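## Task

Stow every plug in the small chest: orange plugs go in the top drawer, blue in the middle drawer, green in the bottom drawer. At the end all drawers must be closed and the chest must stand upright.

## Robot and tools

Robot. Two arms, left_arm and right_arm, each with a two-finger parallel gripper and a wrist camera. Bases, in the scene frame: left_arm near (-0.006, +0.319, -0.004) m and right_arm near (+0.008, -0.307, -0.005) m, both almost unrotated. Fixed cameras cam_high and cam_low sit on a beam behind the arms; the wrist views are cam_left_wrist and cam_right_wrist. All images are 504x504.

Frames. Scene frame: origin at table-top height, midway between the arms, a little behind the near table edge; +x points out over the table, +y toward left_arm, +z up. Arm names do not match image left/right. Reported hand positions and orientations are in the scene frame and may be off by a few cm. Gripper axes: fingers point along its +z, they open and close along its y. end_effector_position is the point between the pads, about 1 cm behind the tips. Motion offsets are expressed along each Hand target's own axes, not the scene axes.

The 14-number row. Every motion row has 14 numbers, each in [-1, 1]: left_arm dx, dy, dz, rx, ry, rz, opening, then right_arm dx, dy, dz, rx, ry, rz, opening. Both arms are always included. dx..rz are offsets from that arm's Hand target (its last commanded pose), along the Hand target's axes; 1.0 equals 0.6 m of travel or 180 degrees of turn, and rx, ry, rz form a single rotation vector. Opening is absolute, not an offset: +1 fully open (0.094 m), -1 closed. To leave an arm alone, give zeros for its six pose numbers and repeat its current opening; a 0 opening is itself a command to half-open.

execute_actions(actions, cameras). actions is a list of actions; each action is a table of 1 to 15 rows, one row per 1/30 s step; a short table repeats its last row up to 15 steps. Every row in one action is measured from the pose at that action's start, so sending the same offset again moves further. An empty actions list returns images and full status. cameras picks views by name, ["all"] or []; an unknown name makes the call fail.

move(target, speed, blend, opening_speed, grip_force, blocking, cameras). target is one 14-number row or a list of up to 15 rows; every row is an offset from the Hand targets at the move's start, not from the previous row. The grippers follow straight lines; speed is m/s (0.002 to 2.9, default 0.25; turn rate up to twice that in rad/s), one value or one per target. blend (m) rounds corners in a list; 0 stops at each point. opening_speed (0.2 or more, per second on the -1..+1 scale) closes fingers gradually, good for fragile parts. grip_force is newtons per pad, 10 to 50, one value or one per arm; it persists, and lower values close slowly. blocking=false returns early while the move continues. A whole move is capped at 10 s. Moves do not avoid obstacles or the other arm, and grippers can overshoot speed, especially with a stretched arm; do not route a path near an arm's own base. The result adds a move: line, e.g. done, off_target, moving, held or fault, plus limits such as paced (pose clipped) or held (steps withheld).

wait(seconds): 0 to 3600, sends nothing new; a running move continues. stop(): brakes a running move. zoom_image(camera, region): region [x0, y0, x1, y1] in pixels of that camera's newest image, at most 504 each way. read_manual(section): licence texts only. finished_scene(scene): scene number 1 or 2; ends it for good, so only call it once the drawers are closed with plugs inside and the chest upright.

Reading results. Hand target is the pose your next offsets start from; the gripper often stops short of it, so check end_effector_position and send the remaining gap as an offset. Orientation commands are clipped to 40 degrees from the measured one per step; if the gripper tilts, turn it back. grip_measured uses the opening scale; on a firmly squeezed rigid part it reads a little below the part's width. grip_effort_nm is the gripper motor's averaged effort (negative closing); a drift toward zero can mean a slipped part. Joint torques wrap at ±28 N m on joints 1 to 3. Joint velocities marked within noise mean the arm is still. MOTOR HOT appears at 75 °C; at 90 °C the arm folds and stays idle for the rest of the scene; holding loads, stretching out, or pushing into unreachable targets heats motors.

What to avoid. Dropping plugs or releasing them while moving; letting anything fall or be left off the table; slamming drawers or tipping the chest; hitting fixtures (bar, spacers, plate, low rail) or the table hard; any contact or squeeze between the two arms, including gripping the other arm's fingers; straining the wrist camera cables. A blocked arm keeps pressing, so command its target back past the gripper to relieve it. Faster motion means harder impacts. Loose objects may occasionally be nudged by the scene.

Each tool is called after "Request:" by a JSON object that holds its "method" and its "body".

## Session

Request:
{"method": "execute_actions", "body": {"actions": []}}

Request:
{"method": "zoom_image", "body": {"camera": "cam_high", "region": [50, 100, 350, 400]}}

Scene clock: 0.00 s.
left_arm: end_effector_position=(+0.3951, +0.3521, +0.1190) grip_measured=+1.000 grip_effort_nm=n/a end_effector_quat_wxyz=(+0.613, -0.073, +0.786, +0.012) | right_arm: end_effector_position=(+0.4075, -0.3416, +0.0777) grip_measured=+1.000 grip_effort_nm=n/a end_effector_quat_wxyz=(+0.574, +0.050, +0.817, -0.033)
Joint positions: left_arm=[0.083 1.52 0.392 0.86 -0.045 -0.092 0.094] | right_arm=[-0.035 1.573 0.369 0.874 0.051 0.026 0.094]
Joint velocities: within noise
Joint torques (N m): no reading
Motor temperatures (°C): left_arm=[18 27 24 19 18 20 20] | right_arm=[18 22 25 19 16 20 20]
Heat: left arm: 27 °C; right arm: 25 °C.
Hand target: left_arm +0.3988, +0.3526, +0.1296; +0.626, -0.073, +0.776, +0.012 | right_arm +0.4121, -0.3420, +0.0891; +0.588, +0.050, +0.806, -0.033
Tool commands: left_gripper/opening=+1.0 right_gripper/opening=+1.0
camera_calibration:
cam_left_wrist: T_world_to_cam=[[0.03741, -0.99908, -0.02085, 0.33576], [-0.72298, -0.01265, -0.69076, 0.40568], [0.68986, 0.04092, -0.72279, -0.09623]] pos_world=[0.34713, 0.34452, 0.21768]
cam_right_wrist: T_world_to_cam=[[-0.22853, -0.96932, -0.09056, -0.23471], [-0.75848, 0.23558, -0.60763, 0.46865], [0.61032, -0.07018, -0.78904, -0.10501]] pos_world=[0.36592, -0.34529, 0.18066]

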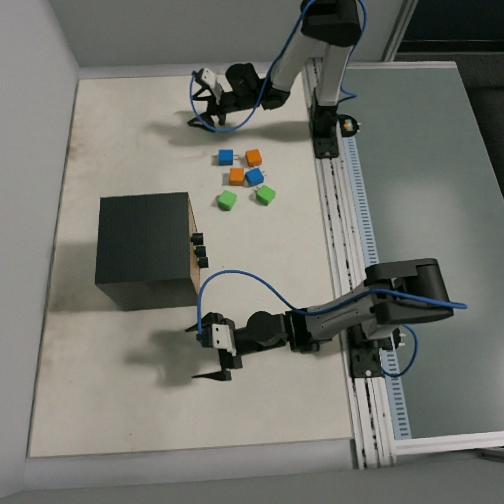

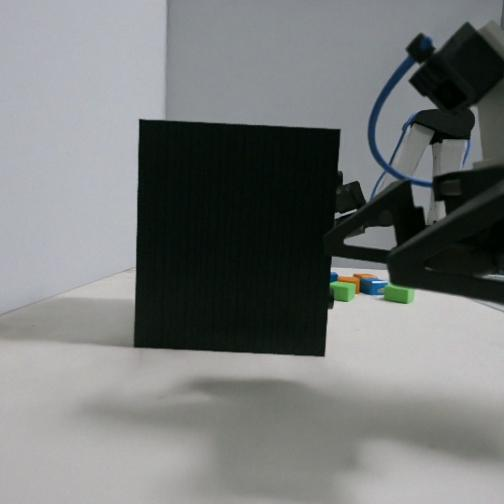

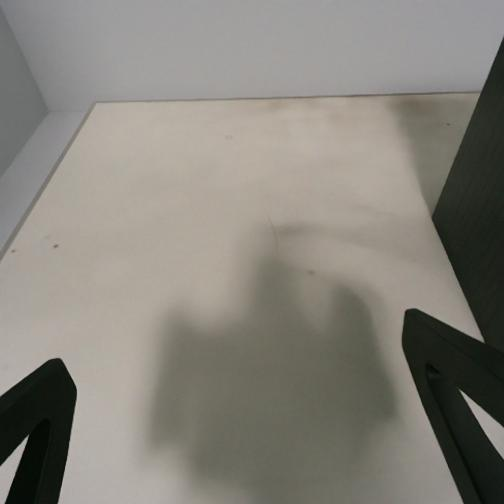

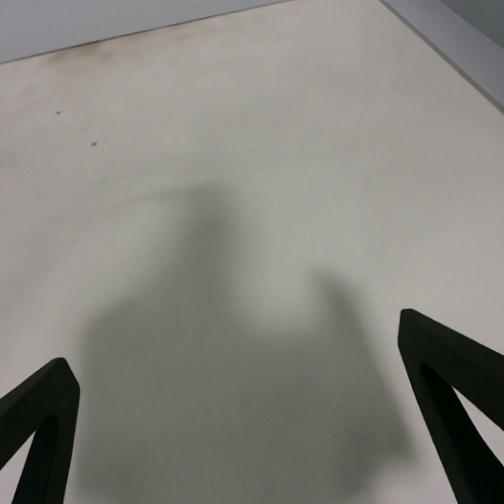

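Scaled by 1.680 from the camera's image (finer frame: 720x720).

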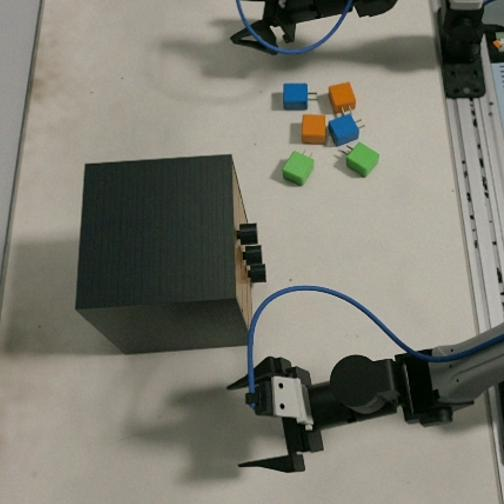

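Request:
{"method": "move", "body": {"target": [0.062,-0.349,-0.323,0.036,-0.023,0.030,0.35,-0.084,0.242,-0.448,-0.025,0.345,-0.031,0.4], "speed": 0.35, "cameras": ["all"]}}

Scene clock: 5.53 s.
left_arm: end_effector_position=(+0.2290, +0.1255, +0.1413) grip_measured=+0.352 grip_effort_nm=-0.12 end_effector_quat_wxyz=(+0.649, +0.015, +0.760, +0.009) | right_arm: end_effector_position=(+0.1902, -0.1736, +0.2137) grip_measured=+0.402 grip_effort_nm=-0.08 end_effector_quat_wxyz=(+0.103, -0.004, +0.995, +0.008)
Joint positions: left_arm=[-1.218 1.264 0.348 0.433 -1.189 -0.428 0.064] | right_arm=[0.781 1.285 1.445 -1.555 0.138 0.731 0.066]
Joint torques (N m): left_arm=[-0.17 -4.05 8.36 1.71 -0.39 -0.14] | right_arm=[-0.03 -2.44 8.55 0.52 0.01 0.1]
Heat: left arm: 27 °C; right arm: 26 °C.
Hand target: left_arm +0.2300, +0.1206, +0.1506; +0.655, -0.001, +0.755, +0.000 | right_arm +0.1907, -0.1697, +0.2200; +0.088, +0.001, +0.996, +0.000
Off the commanded pose: left_arm 0.011 m, 2 deg | right_arm 0.008 m, 2 deg.
joint sent to its limit (right arm) — joint 4 (wrist pitch), lower limit. The joint targets are off in orientation, not in position.
move: off_target (left_arm)
cam_left_wrist: T_world_to_cam=[[-0.09523, -0.98659, -0.13252, 0.16059], [-0.64967, 0.16246, -0.74265, 0.26679], [0.75423, 0.01537, -0.65643, 0.02276]] pos_world=[0.17145, 0.11474, 0.23435]
cam_right_wrist: T_world_to_cam=[[-0.122, -0.99194, 0.03433, -0.16009], [-0.92885, 0.1263, 0.34827, 0.1561], [-0.3498, 0.0106, -0.93676, 0.37488]] pos_world=[0.2566, -0.18249, 0.3023]

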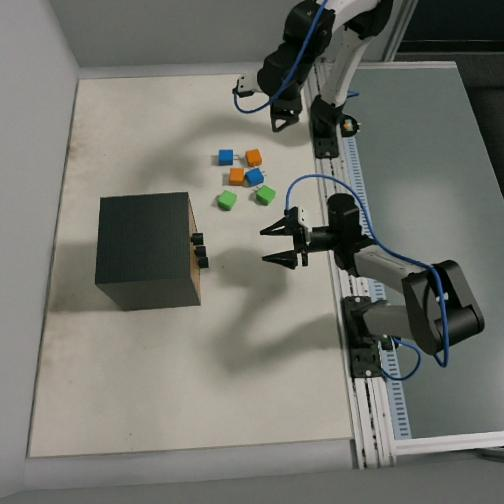

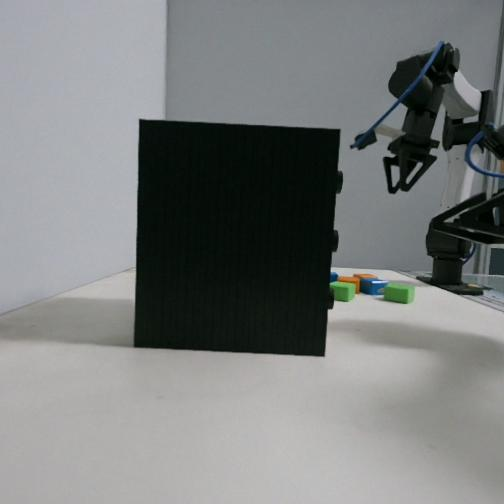

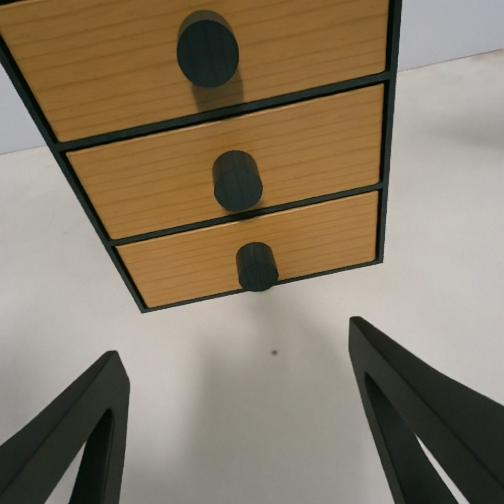

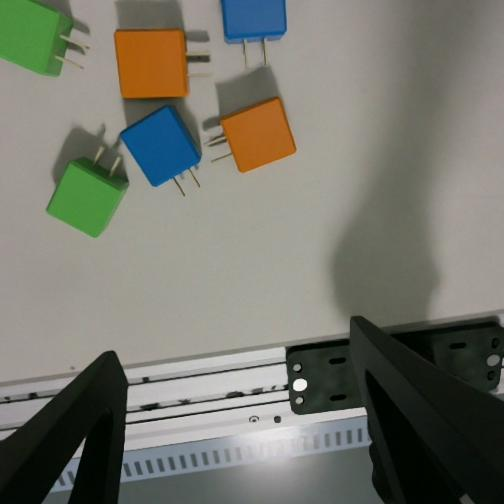

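Request:
{"method": "move", "body": {"target": [[0.123,-0.01,0.14,0,0.033,0,0.35,0.006,0.168,0.19,0.018,0.054,0.199,0.25],[0.139,-0.01,0.272,0,0.033,0,0.35,0.006,0.168,0.19,0.018,0.054,0.199,0.25]], "speed": [0.3,0.18], "blend": [0.015,0], "cameras": ["cam_left_wrist","cam_right_wrist","cam_low"]}}

Scene clock: 16.57 s.
left_arm: end_effector_position=(+0.3726, +0.1187, +0.0413) grip_measured=+0.352 grip_effort_nm=-0.12 end_effector_quat_wxyz=(+0.607, +0.002, +0.794, +0.009) | right_arm: end_effector_position=(+0.2109, -0.0697, +0.1076) grip_measured=+0.252 grip_effort_nm=-0.08 end_effector_quat_wxyz=(+0.006, +0.235, +0.972, +0.007)
Joint positions: left_arm=[-0.742 2.015 0.573 1.057 -0.732 -0.256 0.064] | right_arm=[0.908 1.689 1.406 -1.257 0.016 1.354 0.059]
Joint torques (N m): left_arm=[1.14 -8.49 5.56 2.32 -0.01 0.15] | right_arm=[0.2 -6.26 7.08 0.15 -0.02 1.47]
Motor temperatures (°C): left_arm=[18 27 27 24 18 20 20] | right_arm=[18 23 27 20 16 20 20]
Heat: left arm: 27 °C; right arm: 27 °C.
Hand target: left_arm +0.3797, +0.1148, +0.0448; +0.615, +0.000, +0.789, +0.000 | right_arm +0.2071, -0.0687, +0.1074; +0.000, +0.309, +0.951, +0.000
Off the commanded pose: left_arm 0.009 m, 2 deg | right_arm 0.004 m, 9 deg.
move: off_target (right_arm)
cam_left_wrist: T_world_to_cam=[[-0.08643, -0.99067, -0.10539, 0.15027], [-0.72969, 0.13497, -0.67032, 0.31694], [0.67829, 0.01896, -0.73455, -0.1199]] pos_world=[0.32558, 0.10837, 0.14022]
cam_right_wrist: T_world_to_cam=[[-0.55955, -0.82684, 0.05695, 0.05045], [-0.6879, 0.50166, 0.52454, 0.15548], [-0.46228, 0.25433, -0.84948, 0.31298]] pos_world=[0.27986, -0.11589, 0.18144]
Images, in order (width x height): cam_low 504x504, cam_left_wrist 504x504, cam_right_wrist 504x504.

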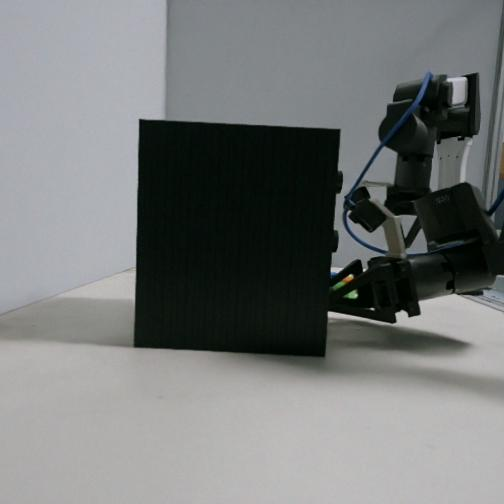

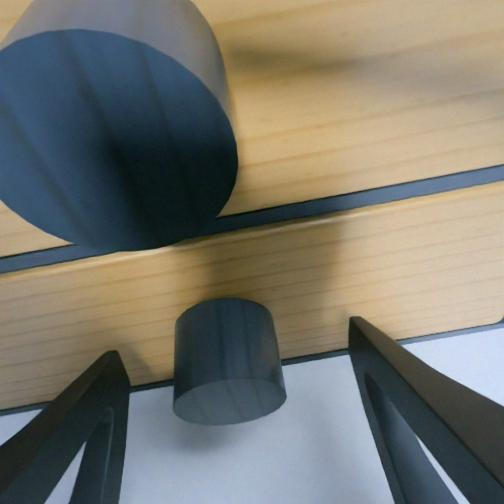

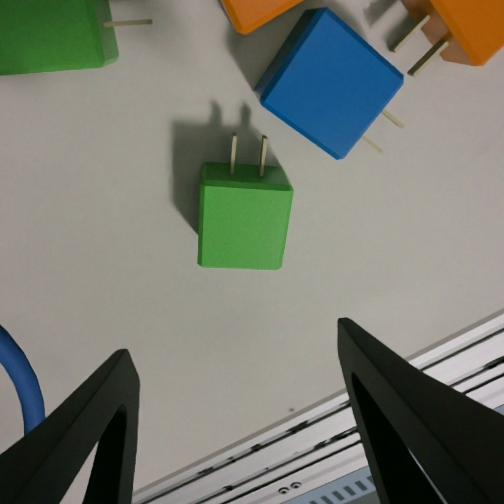

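Request:
{"method": "move", "body": {"target": [[0,0,0,0,0,0,-0.7,0,-0.008,0.0,0,0,-0.05,0.25],[0.046,-0.007,-0.186,0,0,0,-0.7,0,-0.008,0.153,0,0,-0.05,0.25],[0.046,-0.007,-0.186,0,0,0,0.2,0,-0.008,0.153,0,0,-0.05,-0.5],[0.073,-0.007,-0.291,0,0,0,0.2,0,-0.008,-0.06,0,0,-0.05,-0.5],[-0.158,0.242,-0.434,0,0,0,0.2,0,-0.008,-0.06,0,0,-0.05,-0.5]], "speed": [0.1,0.15,0.1,0.2,0.3], "cameras": ["all"]}}

Scene clock: 27.37 s.
left_arm: end_effector_position=(+0.1541, +0.2607, +0.1930) grip_measured=+0.198 grip_effort_nm=0.14 end_effector_quat_wxyz=(+0.599, +0.019, +0.801, -0.009) | right_arm: end_effector_position=(+0.2102, -0.0690, +0.1279) grip_measured=-0.420 grip_effort_nm=-1.03 end_effector_quat_wxyz=(+0.001, +0.210, +0.978, +0.001)
Joint positions: left_arm=[-1.595 0.617 0.594 -1.556 -1.267 -1.579 0.056] | right_arm=[0.91 1.704 1.504 -1.357 0.013 1.305 0.027]
Joint torques (N m): left_arm=[0.47 2.84 8.13 0.21 -0.5 -0.14] | right_arm=[0.17 -9.06 9.16 -0.23 0.04 0.52]
Heat: left arm: 29 °C; right arm: 28 °C.
Hand target: left_arm +0.1501, +0.2598, +0.2001; +0.615, +0.000, +0.788, +0.000 | right_arm +0.2043, -0.0727, +0.1434; +0.000, +0.234, +0.972, +0.000
Off the commanded pose: left_arm 0.008 m, 3 deg | right_arm 0.017 m, 3 deg.
joint sent to its limit (left arm) — joint 4 (wrist pitch), lower limit. The joint targets are off in position and orientation.
move: off_target (left_arm, right_arm); target 3's new opening was sent with left_arm's hand 0.011 m and 2 deg from that target
cam_left_wrist: T_world_to_cam=[[-0.13553, -0.98607, -0.0964, 0.29281], [-0.73672, 0.16536, -0.65567, 0.23037], [0.66248, -0.01785, -0.74887, 0.15175]] pos_world=[0.10887, 0.25335, 0.29291]
cam_right_wrist: T_world_to_cam=[[-0.51561, -0.85371, 0.07293, 0.03638], [-0.70629, 0.47167, 0.5279, 0.1453], [-0.48507, 0.22068, -0.84617, 0.33173]] pos_world=[0.2823, -0.11068, 0.20134]

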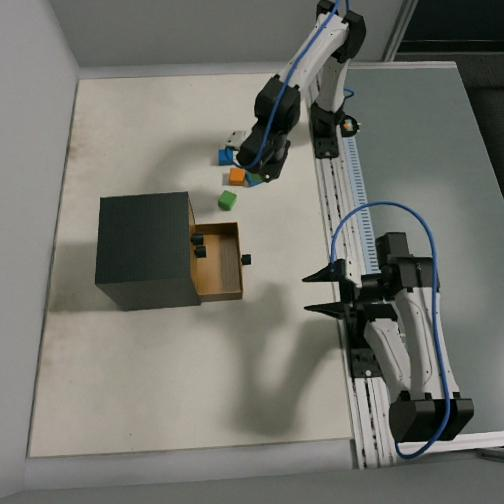

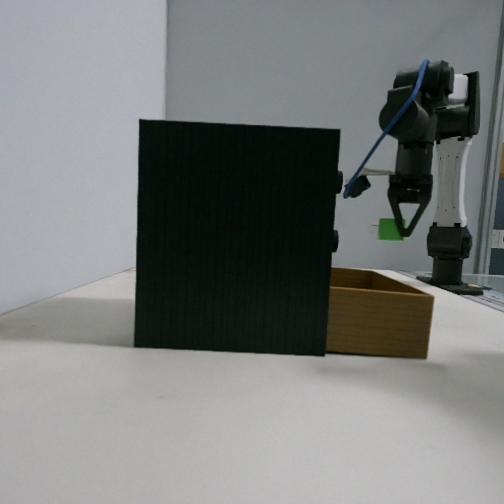

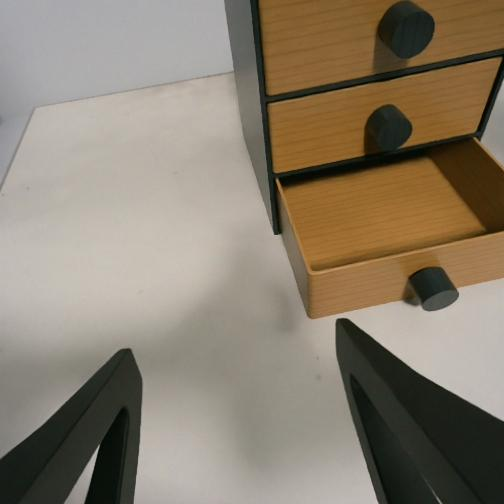

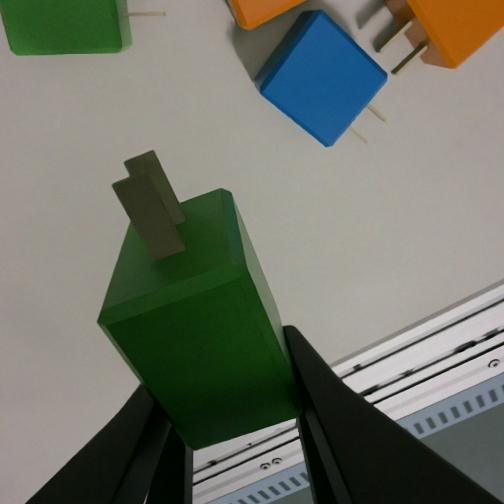

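Request:
{"method": "move", "body": {"target": [0,0,0,0,0,0,0.2,-0.078,0.3085,-0.026,-0.069,-0.187,-0.633,-0.5], "speed": 0.3, "cameras": ["cam_right_wrist","cam_low"]}}

Scene clock: 35.03 s.
left_arm: end_effector_position=(+0.1541, +0.2607, +0.1930) grip_measured=+0.198 grip_effort_nm=0.14 end_effector_quat_wxyz=(+0.599, +0.018, +0.801, -0.009) | right_arm: end_effector_position=(+0.3221, +0.0601, +0.1501) grip_measured=-0.420 grip_effort_nm=-1.02 end_effector_quat_wxyz=(-0.238, +0.684, -0.689, -0.023)
Joint positions: left_arm=[-1.595 0.617 0.594 -1.556 -1.267 -1.58 0.056] | right_arm=[0.901 1.926 1.762 -0.911 0.009 -0.697 0.027]
Joint torques (N m): left_arm=[0.57 2.69 8.09 0.24 -0.51 -0.11] | right_arm=[-0.69 -8.54 10.37 1.31 -0.17 -0.04]
Heat: left arm: 29 °C; right arm: 30 °C.
Hand target: left_arm +0.1501, +0.2597, +0.2001; +0.615, -0.001, +0.788, +0.000 | right_arm +0.3302, +0.0710, +0.1590; -0.258, +0.683, -0.683, -0.031
Off the commanded pose: left_arm 0.008 m, 3 deg | right_arm 0.016 m, 3 deg.
joint sent to its limit (left arm) — joint 4 (wrist pitch), lower limit. The joint targets are off in position and orientation.
move: off_target (right_arm)
cam_right_wrist: T_world_to_cam=[[0.92799, -0.19983, 0.31449, -0.3378], [-0.24972, -0.95997, 0.12687, 0.15097], [0.27655, -0.19627, -0.94074, 0.17019]] pos_world=[0.30411, 0.11082, 0.24719]
Images, in order (width x height): cam_low 504x504, cam_right_wrist 504x504.

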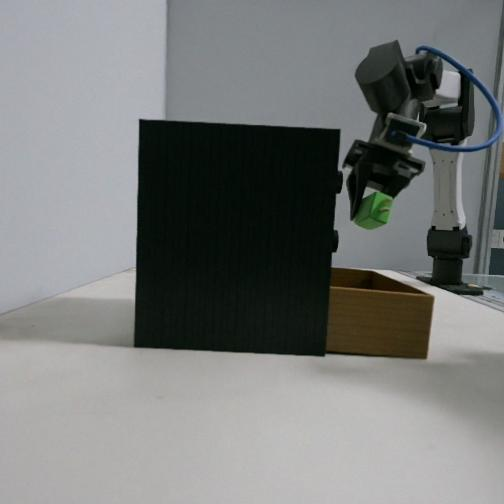

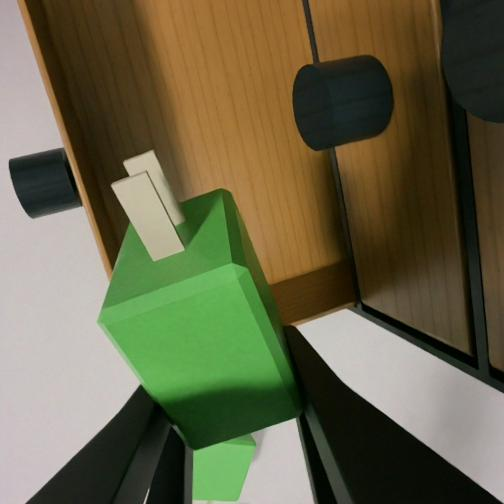

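Request:
{"method": "move", "body": {"target": [[0,0,0,0,0,0,0.2,-0.04,0.005,0.06,0.034,-0.044,0,-0.5],[0,0,0,0,0,0,0.2,-0.052,0.009,0.212,0.034,-0.044,0,-0.5]], "speed": 0.18, "blend": 0.015, "cameras": ["cam_right_wrist","cam_low"]}}

Scene clock: 40.83 s.
left_arm: end_effector_position=(+0.1541, +0.2607, +0.1930) grip_measured=+0.198 grip_effort_nm=0.14 end_effector_quat_wxyz=(+0.599, +0.018, +0.801, -0.009) | right_arm: end_effector_position=(+0.3548, +0.1357, +0.0498) grip_measured=-0.420 grip_effort_nm=-1.03 end_effector_quat_wxyz=(-0.317, +0.672, -0.668, -0.038)
Joint positions: left_arm=[-1.595 0.617 0.594 -1.556 -1.267 -1.58 0.056] | right_arm=[0.942 2.167 1.629 -0.371 0.013 -0.673 0.027]
Joint torques (N m): left_arm=[0.21 2.76 8.16 0.18 -0.53 -0.07] | right_arm=[0.2 -10.43 10.37 1.62 0.02 0.11]
Heat: left arm: 30 °C; right arm: 31 °C.
Hand target: left_arm +0.1501, +0.2597, +0.2001; +0.615, -0.001, +0.788, +0.000 | right_arm +0.3624, +0.1501, +0.0595; -0.340, +0.665, -0.664, -0.041
Off the commanded pose: left_arm 0.008 m, 3 deg | right_arm 0.019 m, 3 deg.
joint sent to its limit (left arm) — joint 4 (wrist pitch), lower limit. The joint targets are off in position and orientation.
move: off_target (right_arm)
cam_right_wrist: T_world_to_cam=[[0.89798, -0.23186, 0.37399, -0.30951], [-0.23862, -0.97069, -0.02885, 0.24966], [0.36972, -0.06333, -0.92698, 0.02988]] pos_world=[0.32647, 0.17247, 0.15065]
Images, in order (width x height): cam_low 504x504, cam_right_wrist 504x504.

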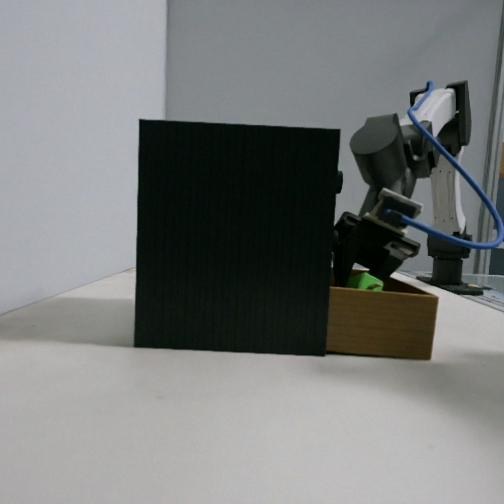

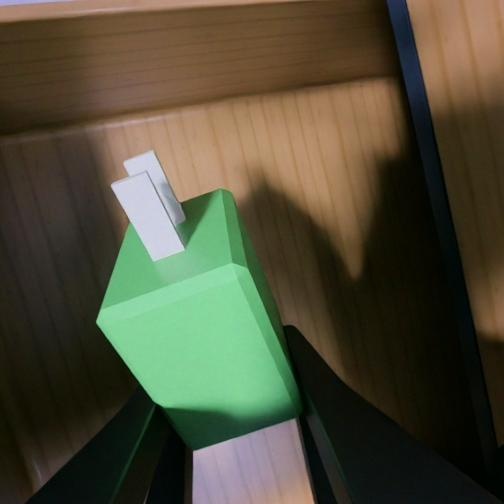

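Request:
{"method": "move", "body": {"target": [[0,0,0,0,0,0,0.2,0,0,0,0,0,0,-0.15],[0,0,0,0,0,0,0.2,0,0,-0.25,0,0,0,-0.15],[0,0,0,0,0,0,0.2,0.259,0.006,-0.278,-0.0866,0.208,0.166,0.3]], "speed": [0.1,0.25,0.3], "cameras": ["cam_right_wrist","cam_high"]}}

Scene clock: 47.30 s.
left_arm: end_effector_position=(+0.1541, +0.2607, +0.1930) grip_measured=+0.198 grip_effort_nm=0.14 end_effector_quat_wxyz=(+0.599, +0.018, +0.801, -0.009) | right_arm: end_effector_position=(+0.3078, -0.0715, +0.1053) grip_measured=+0.298 grip_effort_nm=0.10 end_effector_quat_wxyz=(-0.001, -0.496, +0.869, -0.006)
Joint positions: left_arm=[-1.595 0.617 0.594 -1.556 -1.267 -1.58 0.056] | right_arm=[0.71 1.978 1.772 -1.353 0.022 -0.357 0.061]
Joint torques (N m): left_arm=[0.47 2.63 8.31 0.17 -0.52 -0.08] | right_arm=[-0.49 -8.09 9.01 0.23 -0.13 0.07]
Motor temperatures (°C): left_arm=[18 28 31 21 19 20 20] | right_arm=[18 28 31 21 16 20 20]
Heat: left arm: 31 °C; right arm: 31 °C.
Hand target: left_arm +0.1501, +0.2597, +0.2001; +0.615, -0.001, +0.788, +0.000 | right_arm +0.3107, -0.0669, +0.1069; -0.001, -0.492, +0.871, +0.000
Off the commanded pose: left_arm 0.008 m, 3 deg | right_arm 0.006 m, 1 deg.
joint sent to its limit (left arm) — joint 4 (wrist pitch), lower limit. The joint targets are off in position and orientation.
move: done
cam_right_wrist: T_world_to_cam=[[0.79146, -0.60519, 0.08568, -0.29968], [-0.54953, -0.64318, 0.53323, 0.09891], [-0.2676, -0.46911, -0.84162, 0.24383]] pos_world=[0.35679, -0.00337, 0.17815]
Images, in order (width x height): cam_high 504x504, cam_right_wrist 504x504.

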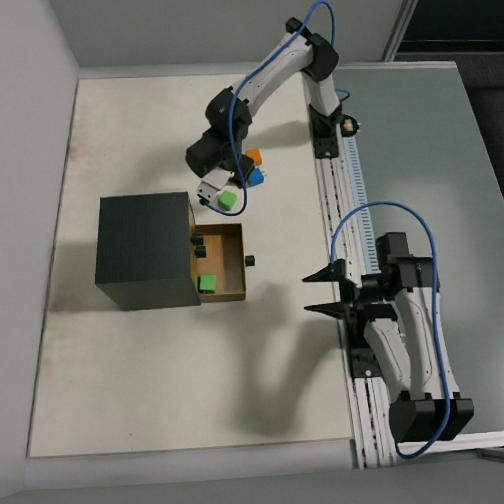

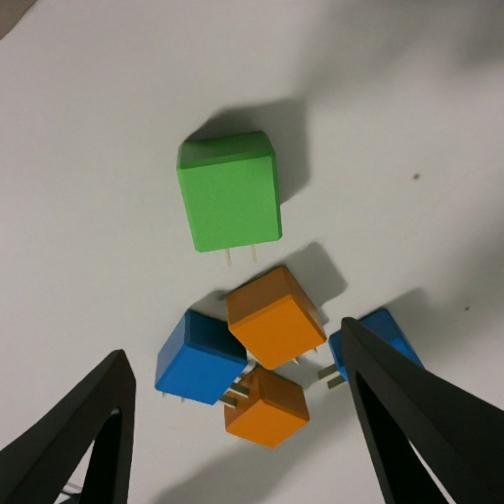

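Request:
{"method": "move", "body": {"target": [[0,0,0,0,0,0,0.2,-0.019,-0.0055,0.149,0,0,-0.011,0.3],[0,0,0,0,0,0,0.2,-0.019,-0.0055,0.149,0,0,-0.011,-0.5],[0,0,0,0,0,0,0.2,-0.019,-0.0055,-0.07,0,0,-0.011,-0.5],[0,0,0,0,0,0,0.2,-0.149,0.079,-0.062,0.09,-0.206,-0.155,-0.5]], "speed": [0.2,0.1,0.25,0.3], "cameras": ["cam_right_wrist","cam_low"]}}

Scene clock: 55.37 s.
left_arm: end_effector_position=(+0.1541, +0.2607, +0.1930) grip_measured=+0.198 grip_effort_nm=0.14 end_effector_quat_wxyz=(+0.599, +0.018, +0.801, -0.009) | right_arm: end_effector_position=(+0.3161, +0.0282, +0.1200) grip_measured=-0.190 grip_effort_nm=-1.02 end_effector_quat_wxyz=(-0.305, +0.656, -0.690, -0.027)
Joint positions: left_arm=[-1.595 0.617 0.594 -1.556 -1.267 -1.58 0.056] | right_arm=[0.862 1.714 1.3 -0.52 0.001 -0.692 0.038]
Joint torques (N m): left_arm=[0.47 2.76 8.09 0.23 -0.55 -0.09] | right_arm=[-0.09 -12.3 6.94 1.57 -0.17 -0.06]
Heat: left arm: 32 °C; right arm: 31 °C.
Hand target: left_arm +0.1501, +0.2597, +0.2001; +0.615, -0.001, +0.788, +0.000 | right_arm +0.3163, +0.0342, +0.1443; -0.341, +0.653, -0.676, -0.035
Off the commanded pose: left_arm 0.008 m, 3 deg | right_arm 0.025 m, 4 deg.
joint sent to its limit (left arm) — joint 4 (wrist pitch), lower limit. The joint targets are off in position and orientation.
move: off_target (right_arm)
cam_right_wrist: T_world_to_cam=[[0.88879, -0.27517, 0.36652, -0.32097], [-0.29423, -0.95573, -0.00403, 0.15227], [0.35141, -0.10426, -0.9304, 0.10983]] pos_world=[0.29148, 0.06866, 0.22044]
Images, in order (width x height): cam_low 504x504, cam_right_wrist 504x504.

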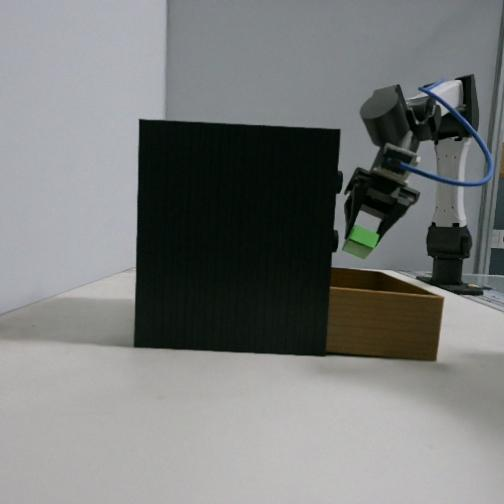

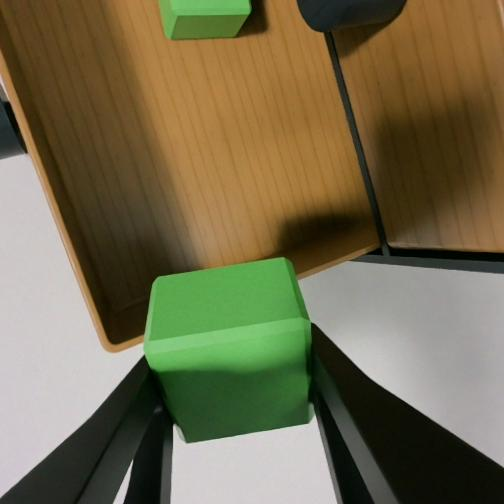

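Request:
{"method": "move", "body": {"target": [[0,0,0,0,0,0,0.2,-0.013,0.0065,0.193,0,0,0,-0.5],[0,0,0,0,0,0,0.2,-0.013,0.0065,0.193,0,0,0,0.02],[0,0,0,0,0,0,0.2,-0.013,0.0065,-0.06,0,0,0,0.02],[0.2005,-0.243,0.119,0,0,0,0.35,0.173,0.0165,-0.314,-0.05,0.224,0.272,0.4]], "speed": [0.15,0.1,0.25,0.3], "cameras": ["all"]}}

Scene clock: 66.23 s.
left_arm: end_effector_position=(+0.1879, +0.1121, +0.0644) grip_measured=+0.347 grip_effort_nm=0.14 end_effector_quat_wxyz=(+0.612, +0.006, +0.791, +0.001) | right_arm: end_effector_position=(+0.2429, -0.1435, +0.2248) grip_measured=+0.398 grip_effort_nm=0.10 end_effector_quat_wxyz=(+0.083, -0.322, +0.943, +0.019)
Joint positions: left_arm=[-1.419 1.563 0.418 0.044 -1.267 -1.081 0.063] | right_arm=[0.66 1.517 1.69 -1.559 0.022 -0.03 0.066]
Joint torques (N m): left_arm=[1.16 -6.89 4.07 1.25 -0.47 0.1] | right_arm=[-0.77 -7.83 5.61 0.59 -0.11 0.08]
Heat: left arm: 32 °C; right arm: 31 °C.
Hand target: left_arm +0.1902, +0.1139, +0.0661; +0.615, -0.001, +0.788, +0.000 | right_arm +0.2381, -0.1463, +0.2320; +0.000, -0.317, +0.949, +0.000
Off the commanded pose: left_arm 0.003 m, 1 deg | right_arm 0.009 m, 10 deg.
joint sent to its limit (right arm) — joint 4 (wrist pitch), lower limit. The joint targets are off in orientation, not in position.
move: off_target (right_arm); target 2's new opening was sent with right_arm's hand 0.038 m and 5 deg from that target; target 4's new opening was sent with right_arm's hand 0.009 m and 10 deg from that target
cam_left_wrist: T_world_to_cam=[[-0.1001, -0.98993, -0.10006, 0.13248], [-0.71898, 0.14148, -0.68048, 0.19646], [0.68779, 0.00382, -0.7259, 0.02174]] pos_world=[0.13956, 0.10327, 0.16273]
cam_right_wrist: T_world_to_cam=[[0.50111, -0.86248, 0.07085, -0.26525], [-0.81387, -0.44188, 0.37731, 0.08137], [-0.29412, -0.24673, -0.92337, 0.34982]] pos_world=[0.30203, -0.1065, 0.31111]

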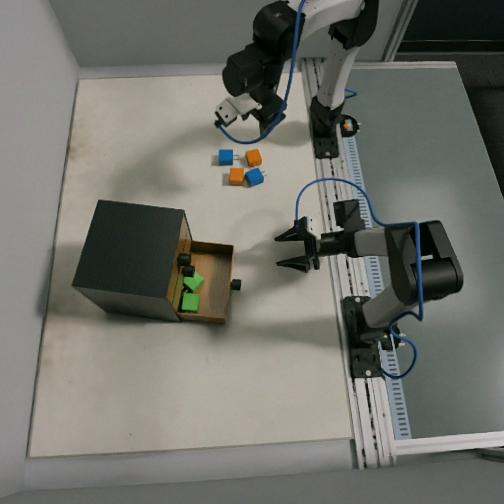

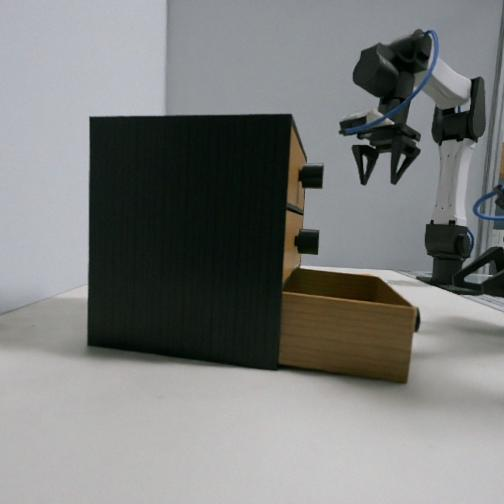

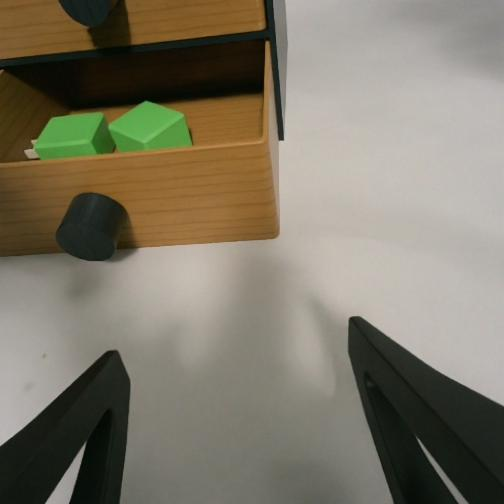

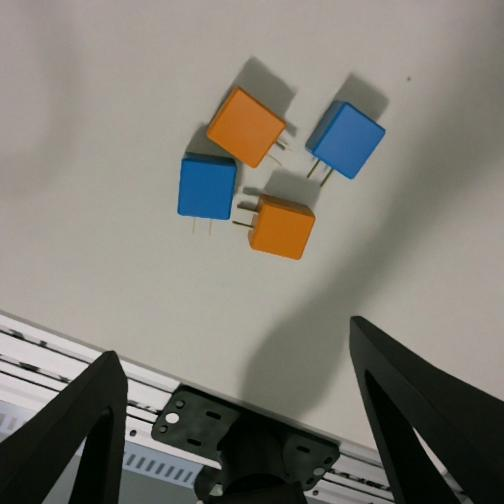

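Request:
{"method": "move", "body": {"target": [[0.005,0.125,0.022,0.0323,0,0.0081,0.35,-0.058,-0.145,0.208,0,0,0.244,0.3],[0.025,0.122,0.044,0.0323,0,0.0081,0.35,-0.058,-0.145,0.208,0,0,0.244,0.3],[-0.057,0.09,0.372,0.0323,-0.044,0.0081,0.35,-0.058,-0.145,0.208,0,0,0.244,0.3],[-0.0225,0.104,0.235,0.0323,-0.044,0.0081,0.35,-0.058,-0.145,0.208,0,0,0.244,0.3],[-0.142,0.104,0.205,0.0323,-0.044,0.0081,0.35,-0.058,-0.145,0.208,0,0,0.244,0.3]], "speed": [0.3,0.2,0.15,0.25,0.25], "blend": [0.01,0.01,0,0.015,0], "cameras": ["all"]}}

Scene clock: 79.20 s.
left_arm: end_effector_position=(+0.3269, +0.1801, +0.1023) grip_measured=+0.348 grip_effort_nm=0.14 end_effector_quat_wxyz=(+0.651, +0.052, +0.757, -0.023) | right_arm: end_effector_position=(+0.3158, -0.1966, +0.1109) grip_measured=+0.302 grip_effort_nm=-0.09 end_effector_quat_wxyz=(+0.002, +0.055, +0.998, -0.004)
Joint positions: left_arm=[-0.613 1.617 0.209 1.213 -0.518 -0.075 0.063] | right_arm=[0.385 1.754 1.501 -1.3 0.014 0.465 0.061]
Joint torques (N m): left_arm=[-0.23 -8.8 5.6 2.29 -0.13 -0.03] | right_arm=[-0.62 -6.65 6.2 0.44 -0.07 0.09]
Heat: left arm: 31 °C; right arm: 31 °C.
Hand target: left_arm +0.3302, +0.1765, +0.1189; +0.667, +0.041, +0.743, -0.032 | right_arm +0.3182, -0.1948, +0.1072; +0.000, +0.061, +0.998, +0.000
Off the commanded pose: left_arm 0.017 m, 3 deg | right_arm 0.005 m, 1 deg.
move: off_target (left_arm); blend cut to 0.009 m at target 1, 0.009 m at target 2
cam_left_wrist: T_world_to_cam=[[-0.19026, -0.97293, -0.13116, 0.24699], [-0.62762, 0.22327, -0.74582, 0.27477], [0.75491, -0.05958, -0.65311, -0.06456]] pos_world=[0.26818, 0.17511, 0.19515]
cam_right_wrist: T_world_to_cam=[[-0.22726, -0.97033, 0.08254, -0.1319], [-0.81899, 0.23629, 0.52289, 0.27903], [-0.52688, 0.05123, -0.84839, 0.37679]] pos_world=[0.39707, -0.21322, 0.18465]

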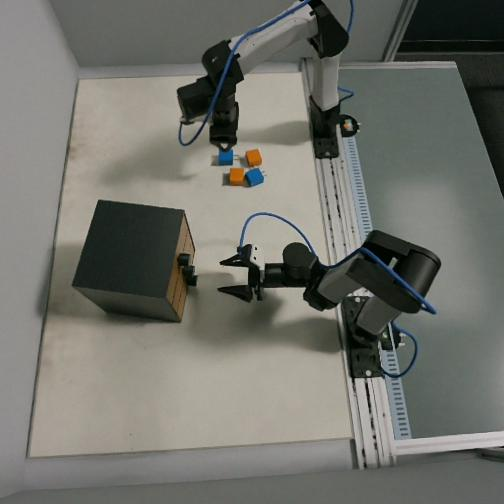

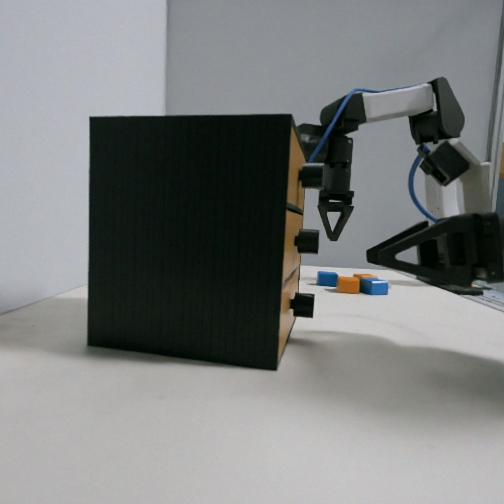

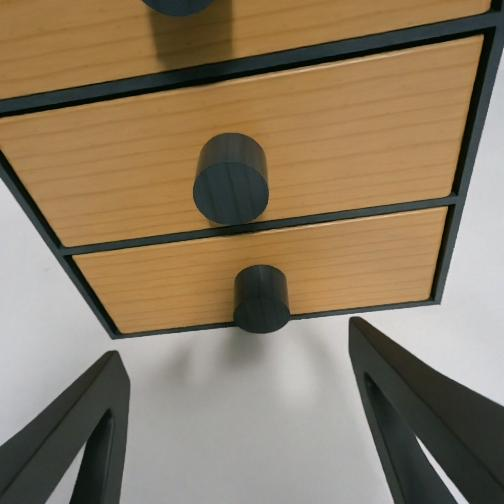

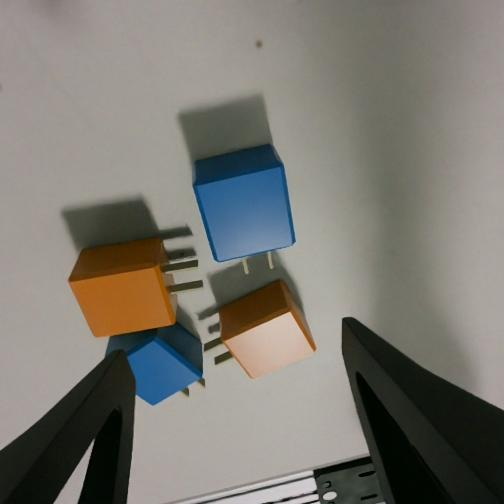

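Request:
{"method": "move", "body": {"target": [[-0.019,-0.010,0.132,0.0166,0,0.0017,0.35,-0.005,-0.015,0.158,0,0,-0.03,0.3],[-0.019,-0.010,0.132,0.0166,0,0.0017,-0.7,-0.005,-0.015,0.158,0,0,-0.03,-0.5],[0.001,0.001,-0.058,0.0166,0,0.0017,-0.7,-0.005,-0.015,-0.05,0,0,-0.03,-0.5]], "speed": [0.15,0.1,0.15], "cameras": ["all"]}}

Scene clock: 86.67 s.
left_arm: end_effector_position=(+0.2971, +0.1822, +0.1153) grip_measured=-0.427 grip_effort_nm=-1.02 end_effector_quat_wxyz=(+0.659, +0.063, +0.748, -0.045) | right_arm: end_effector_position=(+0.3160, -0.2061, +0.1183) grip_measured=-0.185 grip_effort_nm=-1.03 end_effector_quat_wxyz=(-0.024, +0.016, +1.000, -0.013)
Joint positions: left_arm=[-0.664 1.431 0.107 1.159 -0.524 -0.078 0.027] | right_arm=[0.356 1.794 1.579 -1.392 0.013 0.358 0.038]
Joint torques (N m): left_arm=[-0.51 -6.76 4.68 2.18 -0.05 -0.01] | right_arm=[-0.64 -10.88 9.05 0.13 -0.07 -0.07]
Heat: left arm: 30 °C; right arm: 31 °C.
Hand target: left_arm +0.2958, +0.1806, +0.1220; +0.666, +0.060, +0.742, -0.049 | right_arm +0.3200, -0.2042, +0.1371; +0.000, +0.014, +1.000, +0.000
Off the commanded pose: left_arm 0.007 m, 1 deg | right_arm 0.019 m, 3 deg.
move: off_target (right_arm)
cam_left_wrist: T_world_to_cam=[[-0.23108, -0.96587, -0.11707, 0.25436], [-0.59961, 0.23614, -0.76466, 0.2567], [0.76621, -0.1065, -0.63371, -0.03045]] pos_world=[0.23603, 0.18182, 0.20677]
cam_right_wrist: T_world_to_cam=[[-0.14523, -0.98356, 0.1073, -0.17332], [-0.8065, 0.18051, 0.563, 0.25738], [-0.57311, -0.00477, -0.81946, 0.38336]] pos_world=[0.40212, -0.2151, 0.18784]

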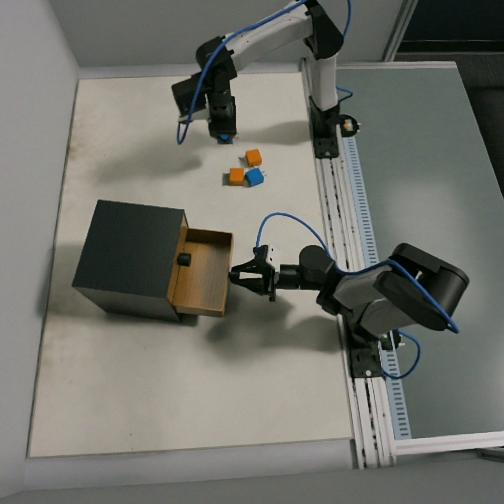

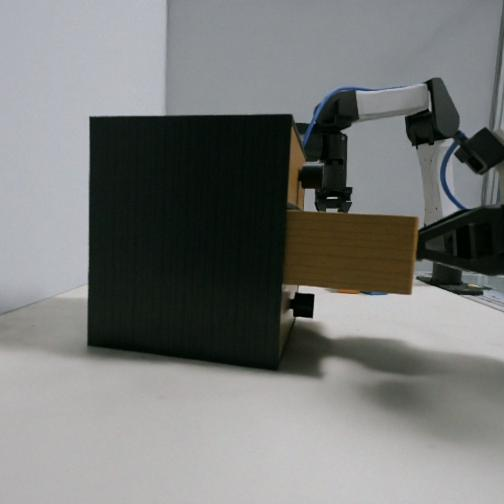

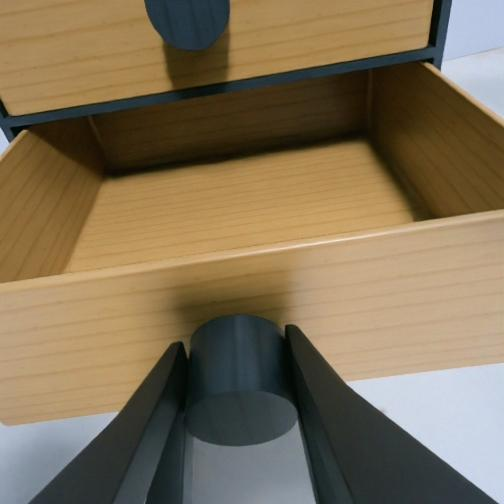

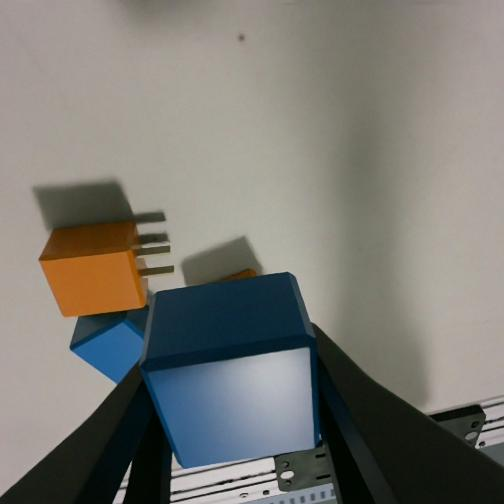

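Request:
{"method": "move", "body": {"target": [0,0,0,0,0,0,-0.7,-0.037,0.486,-0.132,-0.036,-0.208,-0.441,-0.5], "speed": 0.35, "cameras": ["cam_right_wrist","cam_low"]}}

Scene clock: 92.87 s.
left_arm: end_effector_position=(+0.2971, +0.1822, +0.1153) grip_measured=-0.427 grip_effort_nm=-1.02 end_effector_quat_wxyz=(+0.659, +0.063, +0.748, -0.045) | right_arm: end_effector_position=(+0.3472, +0.0768, +0.2089) grip_measured=-0.185 grip_effort_nm=-1.02 end_effector_quat_wxyz=(+0.282, -0.613, +0.737, +0.039)
Joint positions: left_arm=[-0.664 1.431 0.107 1.159 -0.524 -0.078 0.027] | right_arm=[0.892 2 2.055 -1.035 0.026 -0.538 0.038]
Joint torques (N m): left_arm=[-0.36 -6.87 4.66 2.18 -0.1 0.01] | right_arm=[-0.06 -9.06 10.19 1.36 -0.14 -0.08]
Heat: left arm: 30 °C; right arm: 31 °C.
Hand target: left_arm +0.2958, +0.1806, +0.1220; +0.666, +0.060, +0.742, -0.049 | right_arm +0.3504, +0.0867, +0.2165; +0.296, -0.616, +0.728, +0.047
Off the commanded pose: left_arm 0.007 m, 1 deg | right_arm 0.013 m, 2 deg.
move: off_target (right_arm)
cam_right_wrist: T_world_to_cam=[[0.87884, -0.3767, 0.29281, -0.34108], [-0.39773, -0.91741, 0.0135, 0.23763], [0.26354, -0.12832, -0.95608, 0.22441]] pos_world=[0.33513, 0.11831, 0.31121]
Images, in order (width x height): cam_low 504x504, cam_right_wrist 504x504.

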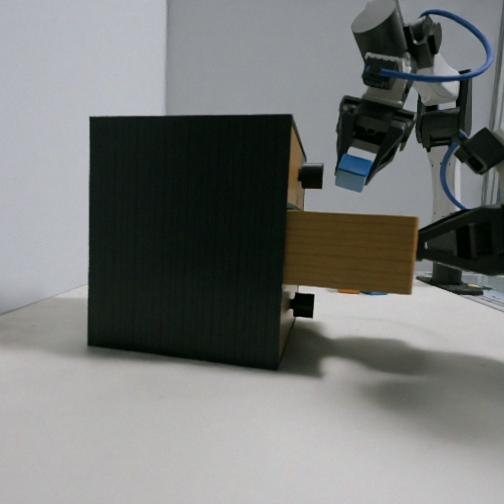

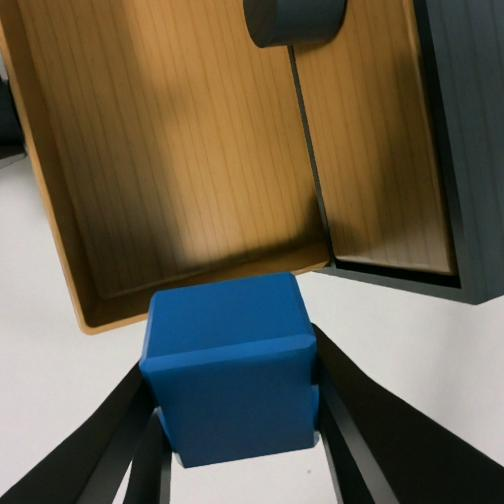

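Request:
{"method": "move", "body": {"target": [[0,0,0,0,0,0,-0.7,-0.003,0.011,0.06,0,0,0,-0.5],[0,0,0,0,0,0,-0.7,-0.003,0.011,0.172,0,0,0,-0.5]], "speed": 0.15, "blend": 0.01, "cameras": ["cam_right_wrist","cam_low"]}}

Scene clock: 95.70 s.
left_arm: end_effector_position=(+0.2968, +0.1835, +0.1128) grip_measured=-0.427 grip_effort_nm=-1.02 end_effector_quat_wxyz=(+0.656, +0.059, +0.751, -0.044) | right_arm: end_effector_position=(+0.3750, +0.1139, +0.1611) grip_measured=-0.186 grip_effort_nm=-1.02 end_effector_quat_wxyz=(+0.300, -0.612, +0.731, +0.035)
Joint positions: left_arm=[-0.664 1.43 0.106 1.147 -0.529 -0.088 0.027] | right_arm=[0.902 2.138 2.052 -0.86 0.045 -0.539 0.038]
Joint torques (N m): left_arm=[-0.57 -6.74 4.75 2.3 -0.04 0.12] | right_arm=[-0.05 -5.39 7.1 1.94 -0.26 0.03]
Heat: left arm: 30 °C; right arm: 31 °C.
Hand target: left_arm +0.2958, +0.1806, +0.1221; +0.666, +0.060, +0.742, -0.050 | right_arm +0.3830, +0.1346, +0.1309; +0.296, -0.616, +0.728, +0.047
Off the commanded pose: left_arm 0.010 m, 2 deg | right_arm 0.038 m, 2 deg.
move: off_target (right_arm)
cam_right_wrist: T_world_to_cam=[[0.86826, -0.38168, 0.31693, -0.33704], [-0.39791, -0.91731, -0.01463, 0.28791], [0.29631, -0.1134, -0.94834, 0.16091]] pos_world=[0.35952, 0.15371, 0.26363]
Images, in order (width x height): cam_low 504x504, cam_right_wrist 504x504.

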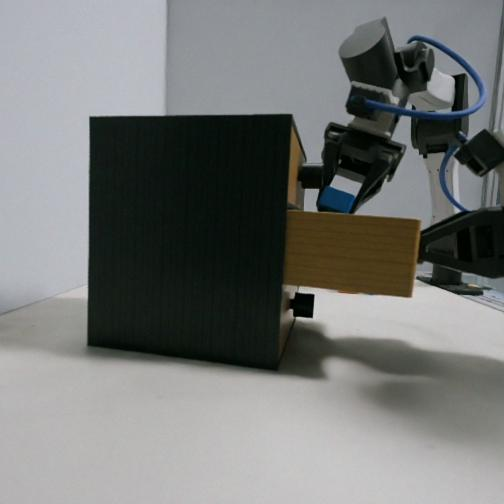

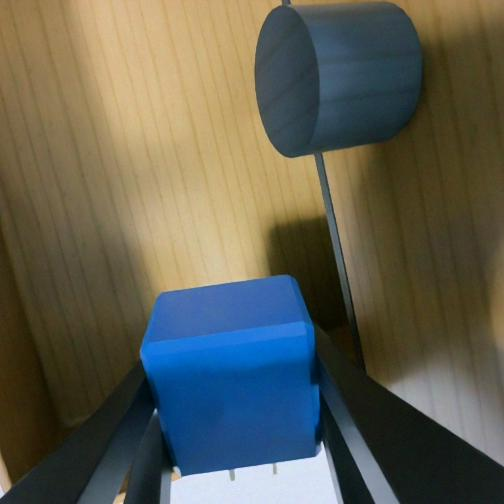

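Request:
{"method": "move", "body": {"target": [[0,0,0,0,0,0,-0.7,-0.056,-0.023,-0.072,0,0,0,-0.5],[0,0,0,0,0,0,-0.7,-0.018,0,0.015,0,0,0,-0.5]], "speed": 0.12, "cameras": ["cam_right_wrist","cam_low"]}}

Scene clock: 99.47 s.
left_arm: end_effector_position=(+0.2967, +0.1831, +0.1145) grip_measured=-0.427 grip_effort_nm=-1.02 end_effector_quat_wxyz=(+0.658, +0.058, +0.750, -0.046) | right_arm: end_effector_position=(+0.3872, +0.1406, +0.1103) grip_measured=-0.186 grip_effort_nm=-1.02 end_effector_quat_wxyz=(+0.272, -0.620, +0.735, +0.037)
Joint positions: left_arm=[-0.666 1.426 0.106 1.149 -0.529 -0.088 0.027] | right_arm=[0.912 2.326 2.19 -0.867 0.036 -0.534 0.038]
Joint torques (N m): left_arm=[-0.36 -6.23 4.68 2.24 -0.04 0.09] | right_arm=[0.08 -15.49 6.9 1.46 -0.11 0.05]
Motor temperatures (°C): left_arm=[18 29 30 26 19 20 21] | right_arm=[18 32 31 21 16 20 21]
Heat: left arm: 30 °C; right arm: 32 °C.
Hand target: left_arm +0.2958, +0.1807, +0.1220; +0.666, +0.060, +0.742, -0.049 | right_arm +0.3870, +0.1479, +0.1287; +0.296, -0.616, +0.728, +0.047
Off the commanded pose: left_arm 0.008 m, 1 deg | right_arm 0.020 m, 3 deg.
move: off_target (right_arm)
cam_right_wrist: T_world_to_cam=[[0.88593, -0.36087, 0.29139, -0.32814], [-0.38722, -0.92127, 0.03633, 0.30742], [0.25534, -0.14502, -0.95591, 0.13323]] pos_world=[0.37573, 0.18412, 0.21181]
Images, in order (width x height): cam_low 504x504, cam_right_wrist 504x504.

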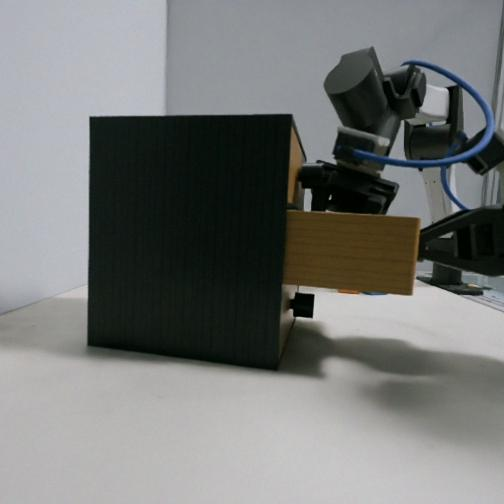

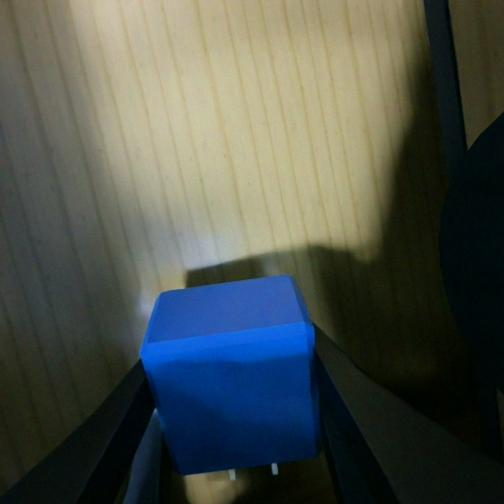

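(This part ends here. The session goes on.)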